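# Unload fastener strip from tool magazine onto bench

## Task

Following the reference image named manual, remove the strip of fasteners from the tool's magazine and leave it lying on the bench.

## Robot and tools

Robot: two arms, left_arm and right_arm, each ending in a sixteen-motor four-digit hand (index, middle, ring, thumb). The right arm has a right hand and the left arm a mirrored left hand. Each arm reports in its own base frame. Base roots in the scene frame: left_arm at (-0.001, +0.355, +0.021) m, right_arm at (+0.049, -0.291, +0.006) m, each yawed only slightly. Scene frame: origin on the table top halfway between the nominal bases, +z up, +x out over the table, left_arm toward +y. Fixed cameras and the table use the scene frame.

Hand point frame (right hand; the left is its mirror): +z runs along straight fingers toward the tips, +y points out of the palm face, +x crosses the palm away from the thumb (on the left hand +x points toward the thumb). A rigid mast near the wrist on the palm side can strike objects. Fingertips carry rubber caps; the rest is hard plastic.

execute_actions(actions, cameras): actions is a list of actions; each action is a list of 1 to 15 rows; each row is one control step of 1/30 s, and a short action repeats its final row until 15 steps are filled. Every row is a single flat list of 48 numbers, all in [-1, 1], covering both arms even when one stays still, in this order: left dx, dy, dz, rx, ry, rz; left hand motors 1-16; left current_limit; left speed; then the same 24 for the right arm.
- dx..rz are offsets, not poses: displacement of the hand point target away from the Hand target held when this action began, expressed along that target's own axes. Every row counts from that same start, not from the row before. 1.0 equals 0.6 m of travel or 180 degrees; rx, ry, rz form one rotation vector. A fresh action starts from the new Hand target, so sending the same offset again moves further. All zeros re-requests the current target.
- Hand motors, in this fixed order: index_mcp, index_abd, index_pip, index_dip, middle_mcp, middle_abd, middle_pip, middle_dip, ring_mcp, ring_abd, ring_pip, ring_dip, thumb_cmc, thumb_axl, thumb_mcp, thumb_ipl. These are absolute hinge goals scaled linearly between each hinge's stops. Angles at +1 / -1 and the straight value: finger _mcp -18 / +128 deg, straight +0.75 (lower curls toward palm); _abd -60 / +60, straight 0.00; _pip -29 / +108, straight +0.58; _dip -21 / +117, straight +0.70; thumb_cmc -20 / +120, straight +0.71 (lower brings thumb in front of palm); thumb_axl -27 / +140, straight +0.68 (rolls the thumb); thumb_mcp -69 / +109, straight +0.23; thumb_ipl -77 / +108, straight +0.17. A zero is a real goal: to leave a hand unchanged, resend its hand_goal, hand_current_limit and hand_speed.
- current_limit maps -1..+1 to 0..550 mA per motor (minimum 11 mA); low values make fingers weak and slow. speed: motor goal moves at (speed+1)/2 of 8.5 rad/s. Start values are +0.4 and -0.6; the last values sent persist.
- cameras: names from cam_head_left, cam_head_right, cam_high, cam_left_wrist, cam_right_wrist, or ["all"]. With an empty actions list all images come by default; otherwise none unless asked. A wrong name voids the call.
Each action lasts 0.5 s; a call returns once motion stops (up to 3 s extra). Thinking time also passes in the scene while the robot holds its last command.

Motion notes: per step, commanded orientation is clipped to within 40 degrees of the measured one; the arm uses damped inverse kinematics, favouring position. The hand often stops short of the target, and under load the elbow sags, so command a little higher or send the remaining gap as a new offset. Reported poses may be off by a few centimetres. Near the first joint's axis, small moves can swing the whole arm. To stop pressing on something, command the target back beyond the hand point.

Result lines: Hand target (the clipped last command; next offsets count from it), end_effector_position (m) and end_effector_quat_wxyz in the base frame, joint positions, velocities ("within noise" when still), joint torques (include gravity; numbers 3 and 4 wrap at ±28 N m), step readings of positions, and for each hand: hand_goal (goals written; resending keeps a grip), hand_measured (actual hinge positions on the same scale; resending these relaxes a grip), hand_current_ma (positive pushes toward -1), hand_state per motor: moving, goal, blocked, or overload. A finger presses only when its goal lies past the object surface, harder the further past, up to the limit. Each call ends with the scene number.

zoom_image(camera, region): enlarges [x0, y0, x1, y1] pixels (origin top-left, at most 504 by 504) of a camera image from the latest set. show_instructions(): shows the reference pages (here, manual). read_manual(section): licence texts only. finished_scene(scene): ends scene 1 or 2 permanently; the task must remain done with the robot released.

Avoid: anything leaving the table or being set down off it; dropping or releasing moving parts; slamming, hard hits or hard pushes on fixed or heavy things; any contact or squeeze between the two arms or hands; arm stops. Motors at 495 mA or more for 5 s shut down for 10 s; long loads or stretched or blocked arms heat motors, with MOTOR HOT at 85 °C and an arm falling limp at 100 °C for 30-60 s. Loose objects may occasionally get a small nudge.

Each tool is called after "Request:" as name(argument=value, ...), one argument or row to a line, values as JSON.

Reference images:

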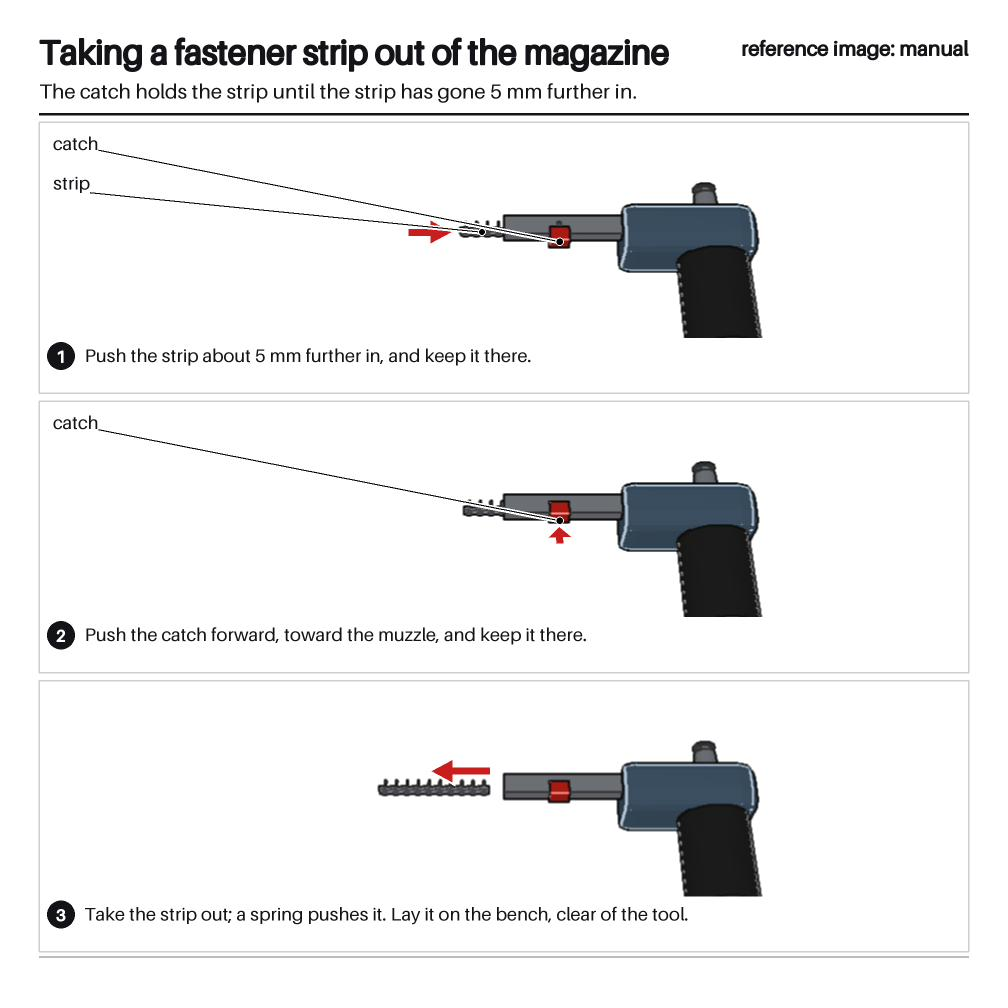

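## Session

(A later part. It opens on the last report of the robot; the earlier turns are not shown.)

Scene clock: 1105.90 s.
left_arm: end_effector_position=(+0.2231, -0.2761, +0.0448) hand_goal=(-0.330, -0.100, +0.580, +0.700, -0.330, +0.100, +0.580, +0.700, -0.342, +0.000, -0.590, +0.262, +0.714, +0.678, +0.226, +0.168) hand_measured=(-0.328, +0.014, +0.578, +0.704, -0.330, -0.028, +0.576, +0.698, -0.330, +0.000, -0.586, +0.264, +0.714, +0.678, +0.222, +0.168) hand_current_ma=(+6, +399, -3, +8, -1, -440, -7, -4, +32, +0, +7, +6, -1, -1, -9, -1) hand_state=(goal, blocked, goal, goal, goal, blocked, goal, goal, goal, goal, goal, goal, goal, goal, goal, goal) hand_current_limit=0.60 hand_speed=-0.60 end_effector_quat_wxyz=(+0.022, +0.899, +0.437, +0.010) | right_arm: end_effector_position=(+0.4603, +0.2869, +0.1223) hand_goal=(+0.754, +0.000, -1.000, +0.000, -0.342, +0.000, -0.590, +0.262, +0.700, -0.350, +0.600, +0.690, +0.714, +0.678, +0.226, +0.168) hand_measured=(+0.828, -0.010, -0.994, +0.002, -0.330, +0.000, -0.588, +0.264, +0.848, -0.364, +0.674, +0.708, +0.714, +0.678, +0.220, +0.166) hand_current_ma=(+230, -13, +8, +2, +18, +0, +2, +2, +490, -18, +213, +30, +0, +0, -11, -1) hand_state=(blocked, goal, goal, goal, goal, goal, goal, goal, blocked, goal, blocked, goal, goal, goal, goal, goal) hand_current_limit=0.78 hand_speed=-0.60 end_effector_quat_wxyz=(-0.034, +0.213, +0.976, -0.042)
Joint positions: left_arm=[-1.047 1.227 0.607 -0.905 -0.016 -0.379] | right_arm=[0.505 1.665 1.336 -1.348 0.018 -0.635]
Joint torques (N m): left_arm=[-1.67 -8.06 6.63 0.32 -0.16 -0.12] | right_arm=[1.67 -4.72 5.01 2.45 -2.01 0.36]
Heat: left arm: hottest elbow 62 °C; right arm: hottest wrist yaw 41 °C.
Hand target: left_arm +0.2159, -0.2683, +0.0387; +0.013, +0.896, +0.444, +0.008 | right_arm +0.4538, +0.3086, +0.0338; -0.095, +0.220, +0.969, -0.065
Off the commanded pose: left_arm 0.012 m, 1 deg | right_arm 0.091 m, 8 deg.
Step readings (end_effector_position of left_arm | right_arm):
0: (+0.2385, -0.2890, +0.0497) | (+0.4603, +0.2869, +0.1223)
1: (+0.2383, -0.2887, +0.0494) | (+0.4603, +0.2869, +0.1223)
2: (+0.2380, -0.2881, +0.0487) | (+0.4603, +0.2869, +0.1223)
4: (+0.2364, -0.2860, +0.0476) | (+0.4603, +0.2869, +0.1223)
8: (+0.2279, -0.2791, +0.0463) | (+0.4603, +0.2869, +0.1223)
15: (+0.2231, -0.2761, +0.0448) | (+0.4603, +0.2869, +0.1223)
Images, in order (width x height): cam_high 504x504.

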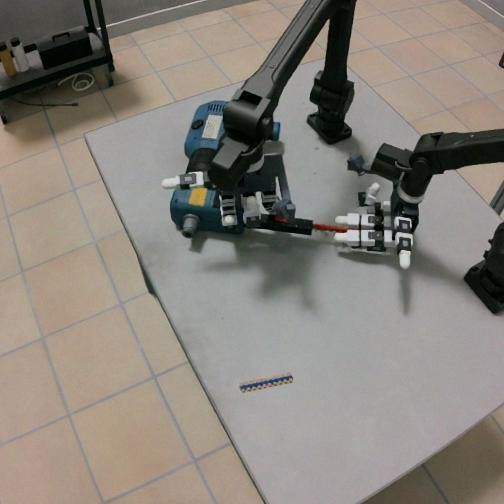

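Request:
execute_actions(
  actions=[
    [[0.003,-0.05,-0.008,0,0,0,-0.33,-0.10,0.58,0.70,-0.33,0.10,0.58,0.70,-0.342,0,-0.591,0.261,0.714,0.678,0.226,0.168,0.6,-0.6,0.0,0.0,0,0,0,0,0.754,0,-1.0,0.0,-0.342,0,-0.591,0.261,0.70,-0.35,0.60,0.69,0.714,0.678,0.226,0.168,0.78,-0.6]],
    [[0.003,-0.04,-0.002,0,0,0,-0.33,-0.10,0.58,0.70,-0.33,0.10,0.58,0.70,-0.342,0,-0.591,0.261,0.714,0.678,0.226,0.168,0.6,-0.6,0.0,0.0,0,0,0,0,0.754,0,-1.0,0.0,-0.342,0,-0.591,0.261,0.70,-0.35,0.60,0.69,0.714,0.678,0.226,0.168,0.78,-0.6]],
  ],
  cameras=["cam_high"],
)

Request:
zoom_image(
  camera="cam_high",
  region=[290, 180, 430, 270],
)

Scene clock: 1122.70 s.
left_arm: end_effector_position=(+0.1788, -0.2366, +0.0436) hand_goal=(-0.330, -0.100, +0.580, +0.700, -0.330, +0.100, +0.580, +0.700, -0.342, +0.000, -0.590, +0.262, +0.714, +0.678, +0.226, +0.168) hand_measured=(-0.314, +0.014, +0.584, +0.704, -0.324, -0.028, +0.582, +0.698, -0.330, +0.000, -0.586, +0.264, +0.714, +0.678, +0.222, +0.168) hand_current_ma=(+52, +399, +8, +7, +19, -440, +2, -3, +32, +0, +7, +6, -1, -1, -9, -1) hand_state=(goal, blocked, goal, goal, goal, blocked, goal, goal, goal, goal, goal, goal, goal, goal, goal, goal) hand_current_limit=0.60 hand_speed=-0.60 end_effector_quat_wxyz=(+0.017, +0.897, +0.441, +0.007) | right_arm: end_effector_position=(+0.4603, +0.2869, +0.1223) hand_goal=(+0.754, +0.000, -1.000, +0.000, -0.342, +0.000, -0.590, +0.262, +0.700, -0.350, +0.600, +0.690, +0.714, +0.678, +0.226, +0.168) hand_measured=(+0.828, -0.010, -0.994, +0.002, -0.330, +0.000, -0.588, +0.264, +0.848, -0.364, +0.674, +0.708, +0.714, +0.678, +0.220, +0.166) hand_current_ma=(+230, -13, +8, +2, +18, +0, +2, +2, +490, -18, +213, +30, +0, +0, -11, -1) hand_state=(blocked, goal, goal, goal, goal, goal, goal, goal, blocked, goal, blocked, goal, goal, goal, goal, goal) hand_current_limit=0.78 hand_speed=-0.60 end_effector_quat_wxyz=(-0.034, +0.213, +0.976, -0.042)
Joint positions: left_arm=[-1.131 1.057 0.488 -0.968 -0.015 -0.473] | right_arm=[0.505 1.665 1.336 -1.348 0.018 -0.635]
Joint torques (N m): left_arm=[-1.79 -5.89 7.72 0.02 -0.33 -0.03] | right_arm=[2.02 -4.54 5 2.47 -1.99 0.34]
Heat: left arm: hottest elbow 61 °C; right arm: hottest wrist yaw 42 °C.
Hand target: left_arm +0.1750, -0.2327, +0.0430; +0.013, +0.896, +0.444, +0.008 | right_arm +0.4538, +0.3086, +0.0338; -0.095, +0.220, +0.969, -0.065
Off the commanded pose: left_arm 0.005 m, 1 deg | right_arm 0.091 m, 8 deg.
Step readings (end_effector_position of left_arm | right_arm):
0: (+0.2231, -0.2761, +0.0448) | (+0.4603, +0.2869, +0.1223)
1: (+0.2230, -0.2762, +0.0448) | (+0.4603, +0.2869, +0.1223)
2: (+0.2217, -0.2755, +0.0446) | (+0.4603, +0.2869, +0.1223)
4: (+0.2168, -0.2715, +0.0442) | (+0.4603, +0.2869, +0.1223)
8: (+0.2021, -0.2593, +0.0425) | (+0.4603, +0.2869, +0.1223)
15: (+0.1978, -0.2533, +0.0430) | (+0.4603, +0.2869, +0.1223)
16: (+0.1976, -0.2530, +0.0429) | (+0.4603, +0.2869, +0.1223)
17: (+0.1966, -0.2525, +0.0430) | (+0.4603, +0.2869, +0.1223)
19: (+0.1931, -0.2492, +0.0431) | (+0.4603, +0.2869, +0.1223)
23: (+0.1827, -0.2400, +0.0425) | (+0.4603, +0.2869, +0.1223)
30: (+0.1790, -0.2373, +0.0436) | (+0.4603, +0.2869, +0.1223)
Images, in order (width x height): cam_high 504x504.

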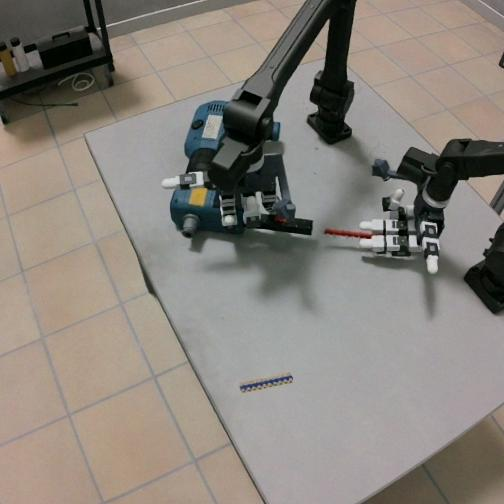

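Scaled by 3.600 from the camera's 504x504 image, which has a finer 720x720 frame.

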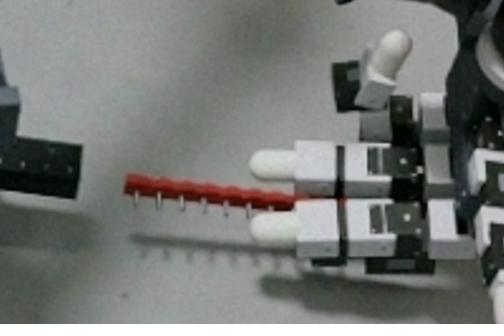

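Request:
execute_actions(
  actions=[
    [[0.002,-0.055,0.0,0,0,0,-0.33,-0.10,0.58,0.70,-0.33,0.10,0.58,0.70,-0.342,0,-0.591,0.261,0.714,0.678,0.226,0.168,0.6,-0.6,0.0,-0.05,-0.03,0,0,0,0.754,0,-1.0,0.0,-0.342,0,-0.591,0.261,0.85,-0.35,0.60,0.69,0.714,0.678,0.226,0.168,0.78,-0.6]],
    [[0,0,0.02,0,0,0,-0.33,-0.10,0.58,0.70,-0.33,0.10,0.58,0.70,-0.342,0,-0.591,0.261,0.714,0.678,0.226,0.168,0.6,-0.6,0.0,-0.05,-0.06,0,0,0,0.754,0,-1.0,0.0,-0.342,0,-0.591,0.261,0.90,-0.25,0.60,0.69,0.714,0.678,0.226,0.168,0.6,-0.6]],
  ],
  cameras=["cam_high"],
)

Request:
zoom_image(
  camera="cam_high",
  region=[290, 180, 430, 270],
)

Scene clock: 1133.90 s.
left_arm: end_effector_position=(+0.1512, -0.2121, +0.0339) hand_goal=(-0.330, -0.100, +0.580, +0.700, -0.330, +0.100, +0.580, +0.700, -0.342, +0.000, -0.590, +0.262, +0.714, +0.678, +0.226, +0.168) hand_measured=(-0.314, +0.014, +0.584, +0.704, -0.322, -0.028, +0.582, +0.698, -0.330, +0.000, -0.586, +0.264, +0.714, +0.678, +0.222, +0.168) hand_current_ma=(+53, +399, +8, +7, +20, -440, +2, -3, +32, +0, +7, +6, -1, -1, -9, -1) hand_state=(goal, blocked, goal, goal, goal, blocked, goal, goal, goal, goal, goal, goal, goal, goal, goal, goal) hand_current_limit=0.60 hand_speed=-0.60 end_effector_quat_wxyz=(+0.013, +0.897, +0.441, +0.007) | right_arm: end_effector_position=(+0.4550, +0.2738, +0.1290) hand_goal=(+0.754, +0.000, -1.000, +0.000, -0.342, +0.000, -0.590, +0.262, +0.900, -0.250, +0.600, +0.690, +0.714, +0.678, +0.226, +0.168) hand_measured=(+0.760, -0.004, -0.994, +0.002, -0.330, +0.000, -0.588, +0.264, +0.898, -0.252, +0.602, +0.692, +0.714, +0.678, +0.220, +0.166) hand_current_ma=(+9, -3, +8, +2, +18, +0, +2, +2, -1, -1, +1, +3, +0, +0, -11, -1) hand_state=(goal, goal, goal, goal, goal, goal, goal, goal, goal, goal, goal, goal, goal, goal, goal, goal) hand_current_limit=0.60 hand_speed=-0.60 end_effector_quat_wxyz=(-0.056, +0.216, +0.974, -0.037)
Joint positions: left_arm=[-1.208 0.96 0.406 -0.992 -0.016 -0.55] | right_arm=[0.473 1.65 1.336 -1.391 -0.014 -0.663]
Joint torques (N m): left_arm=[-1.73 -2.61 7.76 1.1 -0.39 -0.04] | right_arm=[-1.49 -11.99 4.96 -0.8 -0.32 -0.1]
Heat: left arm: hottest elbow 60 °C; right arm: hottest wrist yaw 42 °C.
Hand target: left_arm +0.1498, -0.2119, +0.0301; +0.013, +0.896, +0.444, +0.008 | right_arm +0.4405, +0.2594, +0.0964; -0.095, +0.220, +0.969, -0.065
Off the commanded pose: left_arm 0.004 m, 0 deg | right_arm 0.038 m, 6 deg.
Step readings (end_effector_position of left_arm | right_arm):
0: (+0.1789, -0.2366, +0.0437) | (+0.4603, +0.2869, +0.1223)
1: (+0.1788, -0.2365, +0.0436) | (+0.4603, +0.2869, +0.1223)
2: (+0.1777, -0.2360, +0.0434) | (+0.4603, +0.2869, +0.1223)
4: (+0.1726, -0.2320, +0.0430) | (+0.4603, +0.2869, +0.1223)
8: (+0.1589, -0.2211, +0.0407) | (+0.4605, +0.2867, +0.1230)
15: (+0.1528, -0.2169, +0.0422) | (+0.4605, +0.2867, +0.1235)
16: (+0.1528, -0.2167, +0.0423) | (+0.4606, +0.2865, +0.1235)
17: (+0.1526, -0.2165, +0.0421) | (+0.4604, +0.2859, +0.1242)
19: (+0.1523, -0.2155, +0.0410) | (+0.4595, +0.2826, +0.1256)
23: (+0.1512, -0.2122, +0.0363) | (+0.4571, +0.2767, +0.1286)
30: (+0.1511, -0.2118, +0.0338) | (+0.4553, +0.2738, +0.1290)
Images, in order (width x height): cam_high 504x504.

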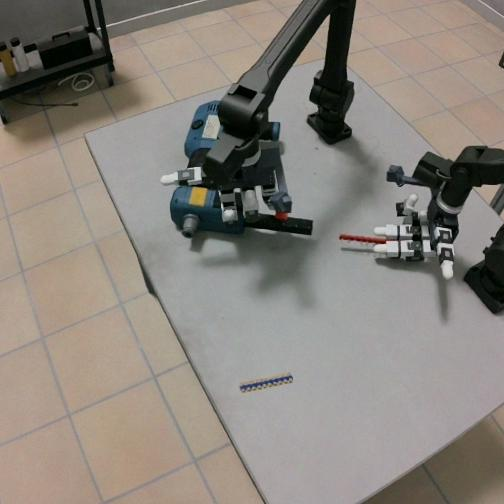

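Scaled by 3.600 from the camera's 504x504 image, which has a finer 720x720 frame.

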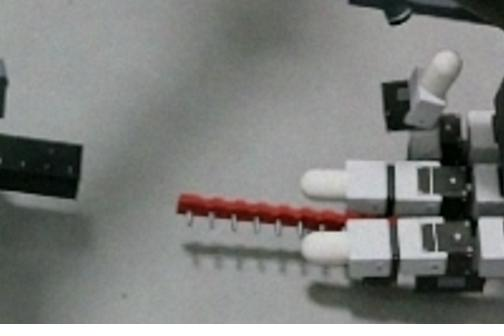

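Request:
execute_actions(
  actions=[
    [[0,0,0.006,0,0,0,-0.26,-0.10,0.58,0.70,-0.27,0.10,0.58,0.70,-0.342,0,-0.591,0.261,0.714,0.678,0.226,0.168,0.6,-0.8,0.0,-0.03,-0.12,0,0,0,0.754,0,-1.0,0.0,-0.342,0,-0.591,0.261,0.90,-0.25,0.60,0.69,0.714,0.678,0.226,0.168,0.6,-0.6]],
  ],
  cameras=["cam_high"],
)

Request:
zoom_image(
  camera="cam_high",
  region=[290, 180, 430, 270],
)

Scene clock: 1143.23 s.
left_arm: end_effector_position=(+0.1513, -0.2125, +0.0305) hand_goal=(-0.260, -0.100, +0.580, +0.700, -0.270, +0.100, +0.580, +0.700, -0.342, +0.000, -0.590, +0.262, +0.714, +0.678, +0.226, +0.168) hand_measured=(-0.248, +0.014, +0.584, +0.704, -0.260, -0.028, +0.584, +0.698, -0.330, +0.000, -0.586, +0.264, +0.714, +0.678, +0.222, +0.168) hand_current_ma=(+37, +399, +8, +7, +28, -440, +7, -2, +32, +0, +7, +6, -1, -1, -9, -1) hand_state=(goal, blocked, goal, goal, goal, blocked, goal, goal, goal, goal, goal, goal, goal, goal, goal, goal) hand_current_limit=0.60 hand_speed=-0.80 end_effector_quat_wxyz=(+0.014, +0.897, +0.441, +0.007) | right_arm: end_effector_position=(+0.4347, +0.2440, +0.1448) hand_goal=(+0.754, +0.000, -1.000, +0.000, -0.342, +0.000, -0.590, +0.262, +0.900, -0.250, +0.600, +0.690, +0.714, +0.678, +0.226, +0.168) hand_measured=(+0.752, +0.002, -1.000, +0.002, -0.330, +0.000, -0.588, +0.264, +0.898, -0.250, +0.602, +0.692, +0.714, +0.678, +0.220, +0.166) hand_current_ma=(-3, +1, +0, +2, +18, +0, +2, +2, -3, -1, +1, +2, +0, +0, -11, -1) hand_state=(goal, goal, goal, goal, goal, goal, goal, goal, goal, goal, goal, goal, goal, goal, goal, goal) hand_current_limit=0.60 hand_speed=-0.60 end_effector_quat_wxyz=(-0.115, +0.224, +0.964, -0.080)
Joint positions: left_arm=[-1.208 0.97 0.4 -0.976 -0.016 -0.551] | right_arm=[0.435 1.649 1.389 -1.591 -0.015 -0.681]
Joint torques (N m): left_arm=[-1.73 -2.84 7.64 1.03 -0.39 -0.05] | right_arm=[-0.67 -15.56 11.15 -0.69 0.04 -0.09]
Heat: left arm: hottest elbow 59 °C; right arm: hottest wrist yaw 39 °C.
Hand target: left_arm +0.1498, -0.2119, +0.0265; +0.013, +0.896, +0.444, +0.008 | right_arm +0.4484, +0.2493, +0.1695; -0.095, +0.220, +0.969, -0.065
Off the commanded pose: left_arm 0.004 m, 0 deg | right_arm 0.029 m, 3 deg.
Step readings (end_effector_position of left_arm | right_arm):
0: (+0.1512, -0.2121, +0.0339) | (+0.4550, +0.2739, +0.1290)
1: (+0.1512, -0.2121, +0.0339) | (+0.4546, +0.2737, +0.1290)
2: (+0.1513, -0.2123, +0.0339) | (+0.4532, +0.2724, +0.1302)
4: (+0.1517, -0.2133, +0.0338) | (+0.4459, +0.2664, +0.1331)
8: (+0.1516, -0.2132, +0.0320) | (+0.4362, +0.2513, +0.1378)
15: (+0.1513, -0.2123, +0.0305) | (+0.4355, +0.2442, +0.1444)
Images, in order (width x height): cam_high 504x504.

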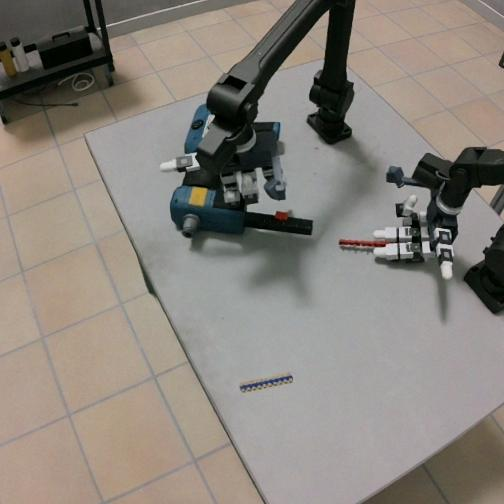

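Scaled by 3.600 from the camera's 504x504 image, which has a finer 720x720 frame.

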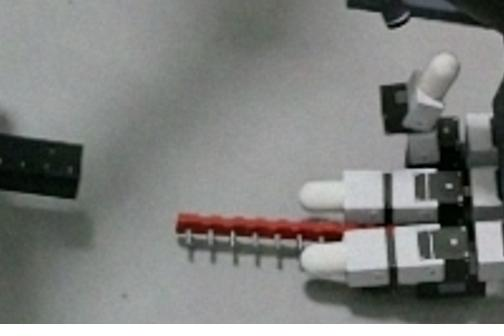

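Request:
execute_actions(
  actions=[
    [[0,0,0.006,0,0,0,-0.235,-0.10,0.58,0.70,-0.25,0.10,0.58,0.70,-0.342,0,-0.591,0.261,0.714,0.678,0.226,0.168,0.6,-0.85,0.0,-0.02,-0.05,-0.03,-0.02,0,0.754,0,-1.0,0.0,-0.342,0,-0.591,0.261,0.90,-0.25,0.60,0.69,0.714,0.678,0.226,0.168,0.6,-0.6]],
    [[0,0,0.0,0,0,0,-0.235,0.14,0.58,0.70,-0.25,-0.14,0.58,0.70,-0.342,0,-0.591,0.261,0.714,0.678,0.226,0.168,0.6,-0.92,0.0,0,0,0,0,0,0.754,0,-1.0,0.0,-0.342,0,-0.591,0.261,0.90,-0.25,0.60,0.69,0.714,0.678,0.226,0.168,0.6,-0.6]],
  ],
  cameras=["cam_high","cam_head_left"],
)

Request:
zoom_image(
  camera="cam_high",
  region=[290, 180, 430, 270],
)

Scene clock: 1156.43 s.
left_arm: end_effector_position=(+0.1516, -0.2131, +0.0272) hand_goal=(-0.234, +0.140, +0.580, +0.700, -0.250, -0.140, +0.580, +0.700, -0.342, +0.000, -0.590, +0.262, +0.714, +0.678, +0.226, +0.168) hand_measured=(-0.224, +0.136, +0.584, +0.704, -0.238, -0.136, +0.584, +0.698, -0.330, +0.000, -0.586, +0.264, +0.714, +0.678, +0.222, +0.168) hand_current_ma=(+32, -8, +8, +7, +33, +7, +9, -2, +32, +0, +7, +6, -1, -1, -9, -1) hand_state=(goal, goal, goal, goal, goal, goal, goal, goal, goal, goal, goal, goal, goal, goal, goal, goal) hand_current_limit=0.60 hand_speed=-0.92 end_effector_quat_wxyz=(+0.015, +0.897, +0.441, +0.007) | right_arm: end_effector_position=(+0.4431, +0.2397, +0.1956) hand_goal=(+0.754, +0.000, -1.000, +0.000, -0.342, +0.000, -0.590, +0.262, +0.900, -0.250, +0.600, +0.690, +0.714, +0.678, +0.226, +0.168) hand_measured=(+0.752, +0.002, -1.000, +0.002, -0.330, +0.000, -0.588, +0.264, +0.898, -0.250, +0.602, +0.692, +0.714, +0.678, +0.220, +0.166) hand_current_ma=(-2, +1, +0, +2, +18, +0, +2, +2, -3, -1, +1, +2, +0, +0, -11, -1) hand_state=(goal, goal, goal, goal, goal, goal, goal, goal, goal, goal, goal, goal, goal, goal, goal, goal) hand_current_limit=0.60 hand_speed=-0.60 end_effector_quat_wxyz=(-0.061, +0.225, +0.972, -0.034)
Joint positions: left_arm=[-1.208 0.98 0.395 -0.958 -0.016 -0.551] | right_arm=[0.416 1.546 1.389 -1.552 -0.019 -0.701]
Joint torques (N m): left_arm=[-1.67 -2.84 7.5 0.99 -0.39 -0.04] | right_arm=[-1.26 -13.45 8.51 0.65 -0.17 -0.15]
Heat: left arm: hottest elbow 59 °C; right arm: hottest elbow 39 °C.
Hand target: left_arm +0.1500, -0.2122, +0.0230; +0.013, +0.896, +0.444, +0.008 | right_arm +0.4498, +0.2410, +0.2006; -0.054, +0.222, +0.973, -0.026
Off the commanded pose: left_arm 0.005 m, 0 deg | right_arm 0.008 m, 1 deg.
Step readings (end_effector_position of left_arm | right_arm):
0: (+0.1513, -0.2125, +0.0305) | (+0.4347, +0.2440, +0.1448)
1: (+0.1513, -0.2125, +0.0305) | (+0.4347, +0.2440, +0.1448)
2: (+0.1514, -0.2127, +0.0305) | (+0.4348, +0.2439, +0.1455)
4: (+0.1518, -0.2136, +0.0303) | (+0.4373, +0.2439, +0.1504)
8: (+0.1517, -0.2133, +0.0283) | (+0.4424, +0.2426, +0.1733)
15: (+0.1515, -0.2128, +0.0271) | (+0.4432, +0.2393, +0.1957)
16: (+0.1515, -0.2128, +0.0271) | (+0.4431, +0.2394, +0.1957)
17: (+0.1515, -0.2128, +0.0271) | (+0.4431, +0.2395, +0.1955)
19: (+0.1515, -0.2128, +0.0271) | (+0.4431, +0.2396, +0.1956)
23: (+0.1515, -0.2128, +0.0271) | (+0.4432, +0.2397, +0.1956)
30: (+0.1516, -0.2130, +0.0272) | (+0.4431, +0.2397, +0.1956)
Images, in order (width x height): cam_head_left 504x504, cam_high 504x504.

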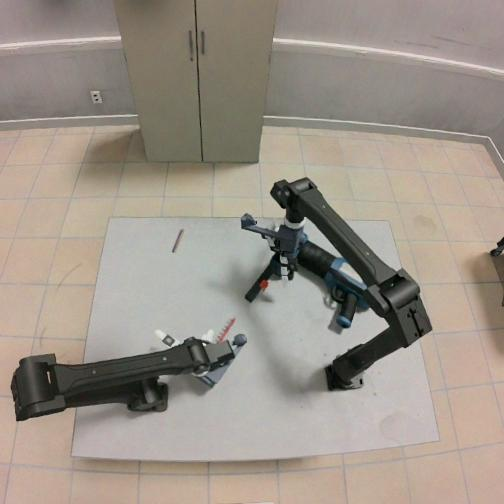

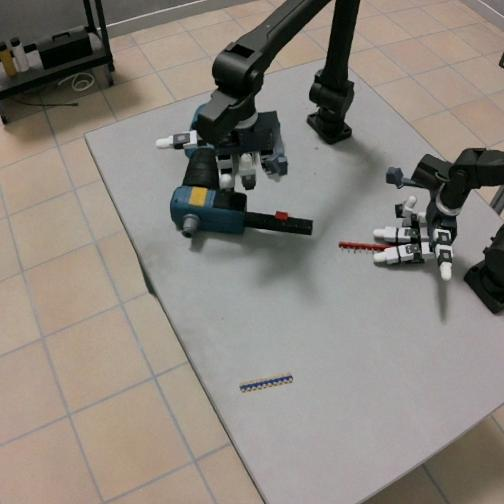

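Scaled by 3.600 from the camera's 504x504 image, which has a finer 720x720 frame.

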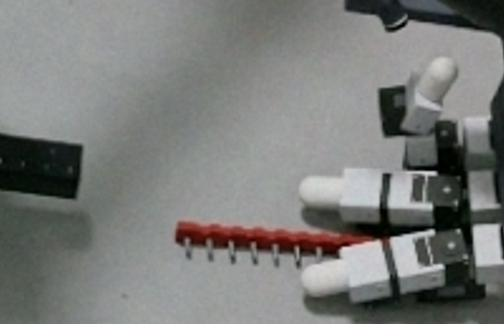

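Request:
execute_actions(
  actions=[
    [[0,-0.01,-0.06,0,0,0,-0.25,0.14,0.58,0.70,-0.26,-0.14,0.58,0.70,-0.342,0,-0.591,0.261,0.714,0.678,0.226,0.168,0.6,-0.7,0.0,0,-0.05,0,0,0,0.754,0,-1.0,0.0,-0.342,0,-0.591,0.261,0.90,-0.25,0.60,0.69,0.714,0.678,0.226,0.168,0.6,-0.6]],
    [[0,-0.02,-0.10,0,0,0,-0.25,0.14,0.58,0.70,-0.26,-0.14,0.58,0.70,-0.342,0,-0.591,0.261,0.714,0.678,0.226,0.168,0.6,-0.7,0.0,0,0,0,0,0,0.754,0,-1.0,0.0,-0.342,0,-0.591,0.261,0.90,-0.25,0.60,0.69,0.714,0.678,0.226,0.168,0.6,-0.6]],
  ],
  cameras=["cam_high","cam_head_left"],
)

Request:
zoom_image(
  camera="cam_high",
  region=[290, 180, 430, 270],
)

Scene clock: 1169.73 s.
left_arm: end_effector_position=(+0.1312, -0.1875, +0.0964) hand_goal=(-0.250, +0.140, +0.580, +0.700, -0.260, -0.140, +0.580, +0.700, -0.342, +0.000, -0.590, +0.262, +0.714, +0.678, +0.226, +0.168) hand_measured=(-0.230, +0.136, +0.584, +0.704, -0.242, -0.136, +0.584, +0.698, -0.330, +0.000, -0.586, +0.264, +0.714, +0.678, +0.222, +0.168) hand_current_ma=(+63, -8, +8, +7, +57, +6, +9, -2, +32, +0, +7, +6, -1, -1, -9, -1) hand_state=(goal, goal, goal, goal, goal, goal, goal, goal, goal, goal, goal, goal, goal, goal, goal, goal) hand_current_limit=0.60 hand_speed=-0.70 end_effector_quat_wxyz=(-0.008, +0.898, +0.441, +0.010) | right_arm: end_effector_position=(+0.4404, +0.2386, +0.2098) hand_goal=(+0.754, +0.000, -1.000, +0.000, -0.342, +0.000, -0.590, +0.262, +0.900, -0.250, +0.600, +0.690, +0.714, +0.678, +0.226, +0.168) hand_measured=(+0.752, +0.002, -1.000, +0.002, -0.330, +0.000, -0.588, +0.264, +0.898, -0.250, +0.602, +0.692, +0.714, +0.678, +0.220, +0.166) hand_current_ma=(-1, +1, +0, +2, +18, +0, +2, +2, -3, -1, +1, +2, +0, +0, -11, -1) hand_state=(goal, goal, goal, goal, goal, goal, goal, goal, goal, goal, goal, goal, goal, goal, goal, goal) hand_current_limit=0.60 hand_speed=-0.60 end_effector_quat_wxyz=(-0.069, +0.224, +0.971, -0.040)
Joint positions: left_arm=[-1.271 0.77 0.507 -1.327 -0.017 -0.612] | right_arm=[0.416 1.546 1.428 -1.611 -0.019 -0.702]
Joint torques (N m): left_arm=[-1.73 -2.43 13.01 -0.13 -0.39 -0.05] | right_arm=[-1.2 -13.68 11.45 -0.2 -0.18 -0.14]
Heat: left arm: hottest elbow 59 °C; right arm: hottest elbow 40 °C.
Hand target: left_arm +0.1332, -0.1996, +0.1183; +0.013, +0.896, +0.444, +0.008 | right_arm +0.4534, +0.2418, +0.2305; -0.054, +0.222, +0.973, -0.026
Off the commanded pose: left_arm 0.025 m, 2 deg | right_arm 0.025 m, 2 deg.
Step readings (end_effector_position of left_arm | right_arm):
0: (+0.1516, -0.2131, +0.0272) | (+0.4431, +0.2397, +0.1956)
1: (+0.1516, -0.2131, +0.0272) | (+0.4431, +0.2397, +0.1956)
2: (+0.1513, -0.2125, +0.0273) | (+0.4429, +0.2396, +0.1955)
4: (+0.1486, -0.2071, +0.0283) | (+0.4401, +0.2384, +0.1960)
8: (+0.1443, -0.1985, +0.0352) | (+0.4386, +0.2378, +0.2027)
15: (+0.1409, -0.1929, +0.0383) | (+0.4410, +0.2389, +0.2099)
16: (+0.1405, -0.1923, +0.0383) | (+0.4409, +0.2388, +0.2099)
17: (+0.1399, -0.1907, +0.0395) | (+0.4407, +0.2387, +0.2098)
19: (+0.1381, -0.1869, +0.0478) | (+0.4406, +0.2387, +0.2098)
23: (+0.1379, -0.1910, +0.0759) | (+0.4404, +0.2386, +0.2098)
30: (+0.1333, -0.1920, +0.0972) | (+0.4404, +0.2386, +0.2098)
Images, in order (width x height): cam_head_left 504x504, cam_high 504x504.

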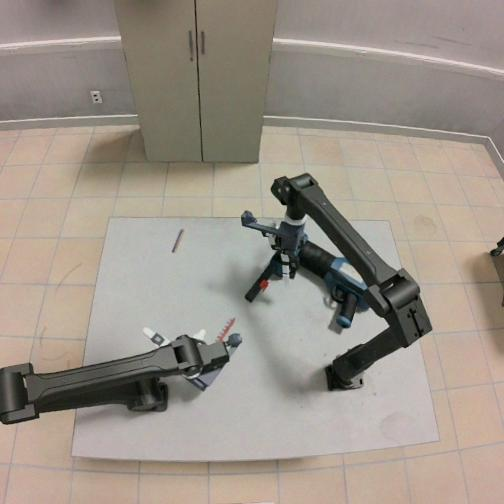

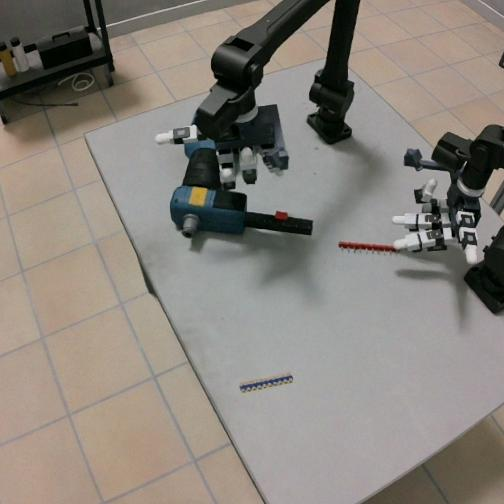

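Scaled by 3.600 from the camera's 504x504 image, which has a finer 720x720 frame.

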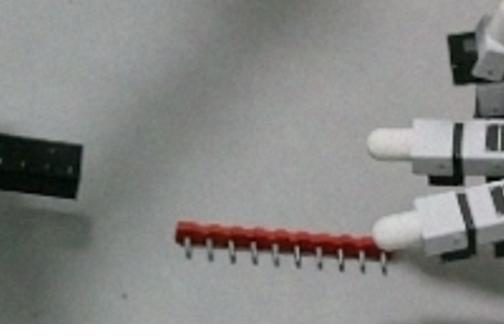

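Request:
execute_actions(
  actions=[
    [[0,-0.02,-0.06,0,0,0,-0.25,0.14,0.58,0.70,-0.26,-0.14,0.58,0.70,-0.342,0,-0.591,0.261,0.714,0.678,0.226,0.168,0.6,-0.7,0.0,-0.02,-0.04,0,0,0,0.754,0,-1.0,0.0,-0.342,0,-0.591,0.261,0.90,-0.25,0.60,0.69,0.714,0.678,0.226,0.168,0.6,-0.6]],
  ],
  cameras=["cam_high"],
)

Scene clock: 1177.43 s.
left_arm: end_effector_position=(+0.1215, -0.1814, +0.1320) hand_goal=(-0.250, +0.140, +0.580, +0.700, -0.260, -0.140, +0.580, +0.700, -0.342, +0.000, -0.590, +0.262, +0.714, +0.678, +0.226, +0.168) hand_measured=(-0.230, +0.136, +0.584, +0.704, -0.242, -0.136, +0.584, +0.698, -0.330, +0.000, -0.586, +0.264, +0.714, +0.678, +0.222, +0.168) hand_current_ma=(+63, -7, +8, +7, +57, +6, +9, -2, +32, +0, +7, +6, -1, -1, -9, -1) hand_state=(goal, goal, goal, goal, goal, goal, goal, goal, goal, goal, goal, goal, goal, goal, goal, goal) hand_current_limit=0.60 hand_speed=-0.70 end_effector_quat_wxyz=(-0.007, +0.898, +0.441, +0.010) | right_arm: end_effector_position=(+0.4404, +0.2293, +0.2259) hand_goal=(+0.754, +0.000, -1.000, +0.000, -0.342, +0.000, -0.590, +0.262, +0.900, -0.250, +0.600, +0.690, +0.714, +0.678, +0.226, +0.168) hand_measured=(+0.752, +0.002, -1.000, +0.002, -0.330, +0.000, -0.588, +0.264, +0.898, -0.250, +0.602, +0.692, +0.714, +0.678, +0.220, +0.166) hand_current_ma=(-1, +1, +0, +2, +18, +0, +2, +2, -3, -1, +1, +2, +0, +0, -11, -1) hand_state=(goal, goal, goal, goal, goal, goal, goal, goal, goal, goal, goal, goal, goal, goal, goal, goal) hand_current_limit=0.60 hand_speed=-0.60 end_effector_quat_wxyz=(-0.077, +0.225, +0.970, -0.044)
Joint positions: left_arm=[-1.32 0.709 0.579 -1.459 -0.017 -0.662] | right_arm=[0.395 1.544 1.47 -1.674 -0.019 -0.721]
Joint torques (N m): left_arm=[-1.79 -1.73 13.37 -0.17 -0.42 -0.06] | right_arm=[-1.03 -14.62 11.75 -0.35 -0.08 -0.14]
Heat: left arm: hottest elbow 61 °C; right arm: hottest elbow 42 °C.
Hand target: left_arm +0.1228, -0.1917, +0.1539; +0.013, +0.896, +0.444, +0.008 | right_arm +0.4510, +0.2317, +0.2550; -0.055, +0.222, +0.973, -0.026
Off the commanded pose: left_arm 0.024 m, 2 deg | right_arm 0.031 m, 3 deg.
Step readings (end_effector_position of left_arm | right_arm):
0: (+0.1312, -0.1875, +0.0964) | (+0.4404, +0.2386, +0.2098)
1: (+0.1312, -0.1874, +0.0965) | (+0.4403, +0.2386, +0.2098)
2: (+0.1304, -0.1863, +0.0974) | (+0.4397, +0.2376, +0.2104)
4: (+0.1284, -0.1825, +0.1024) | (+0.4383, +0.2356, +0.2129)
8: (+0.1252, -0.1829, +0.1210) | (+0.4400, +0.2317, +0.2218)
15: (+0.1222, -0.1835, +0.1323) | (+0.4410, +0.2293, +0.2259)
Images, in order (width x height): cam_high 504x504.

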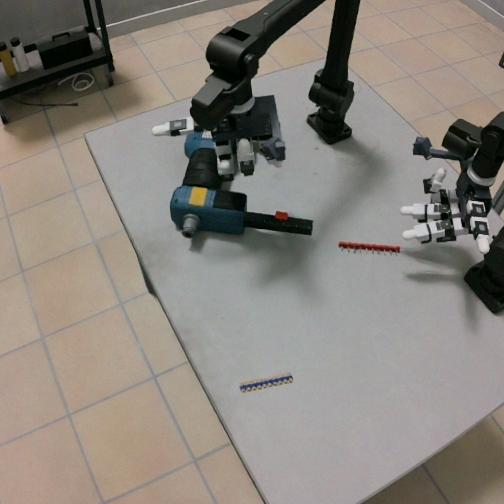

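Request:
finished_scene(
  scene=2,
)

The scene is finished: the task was done.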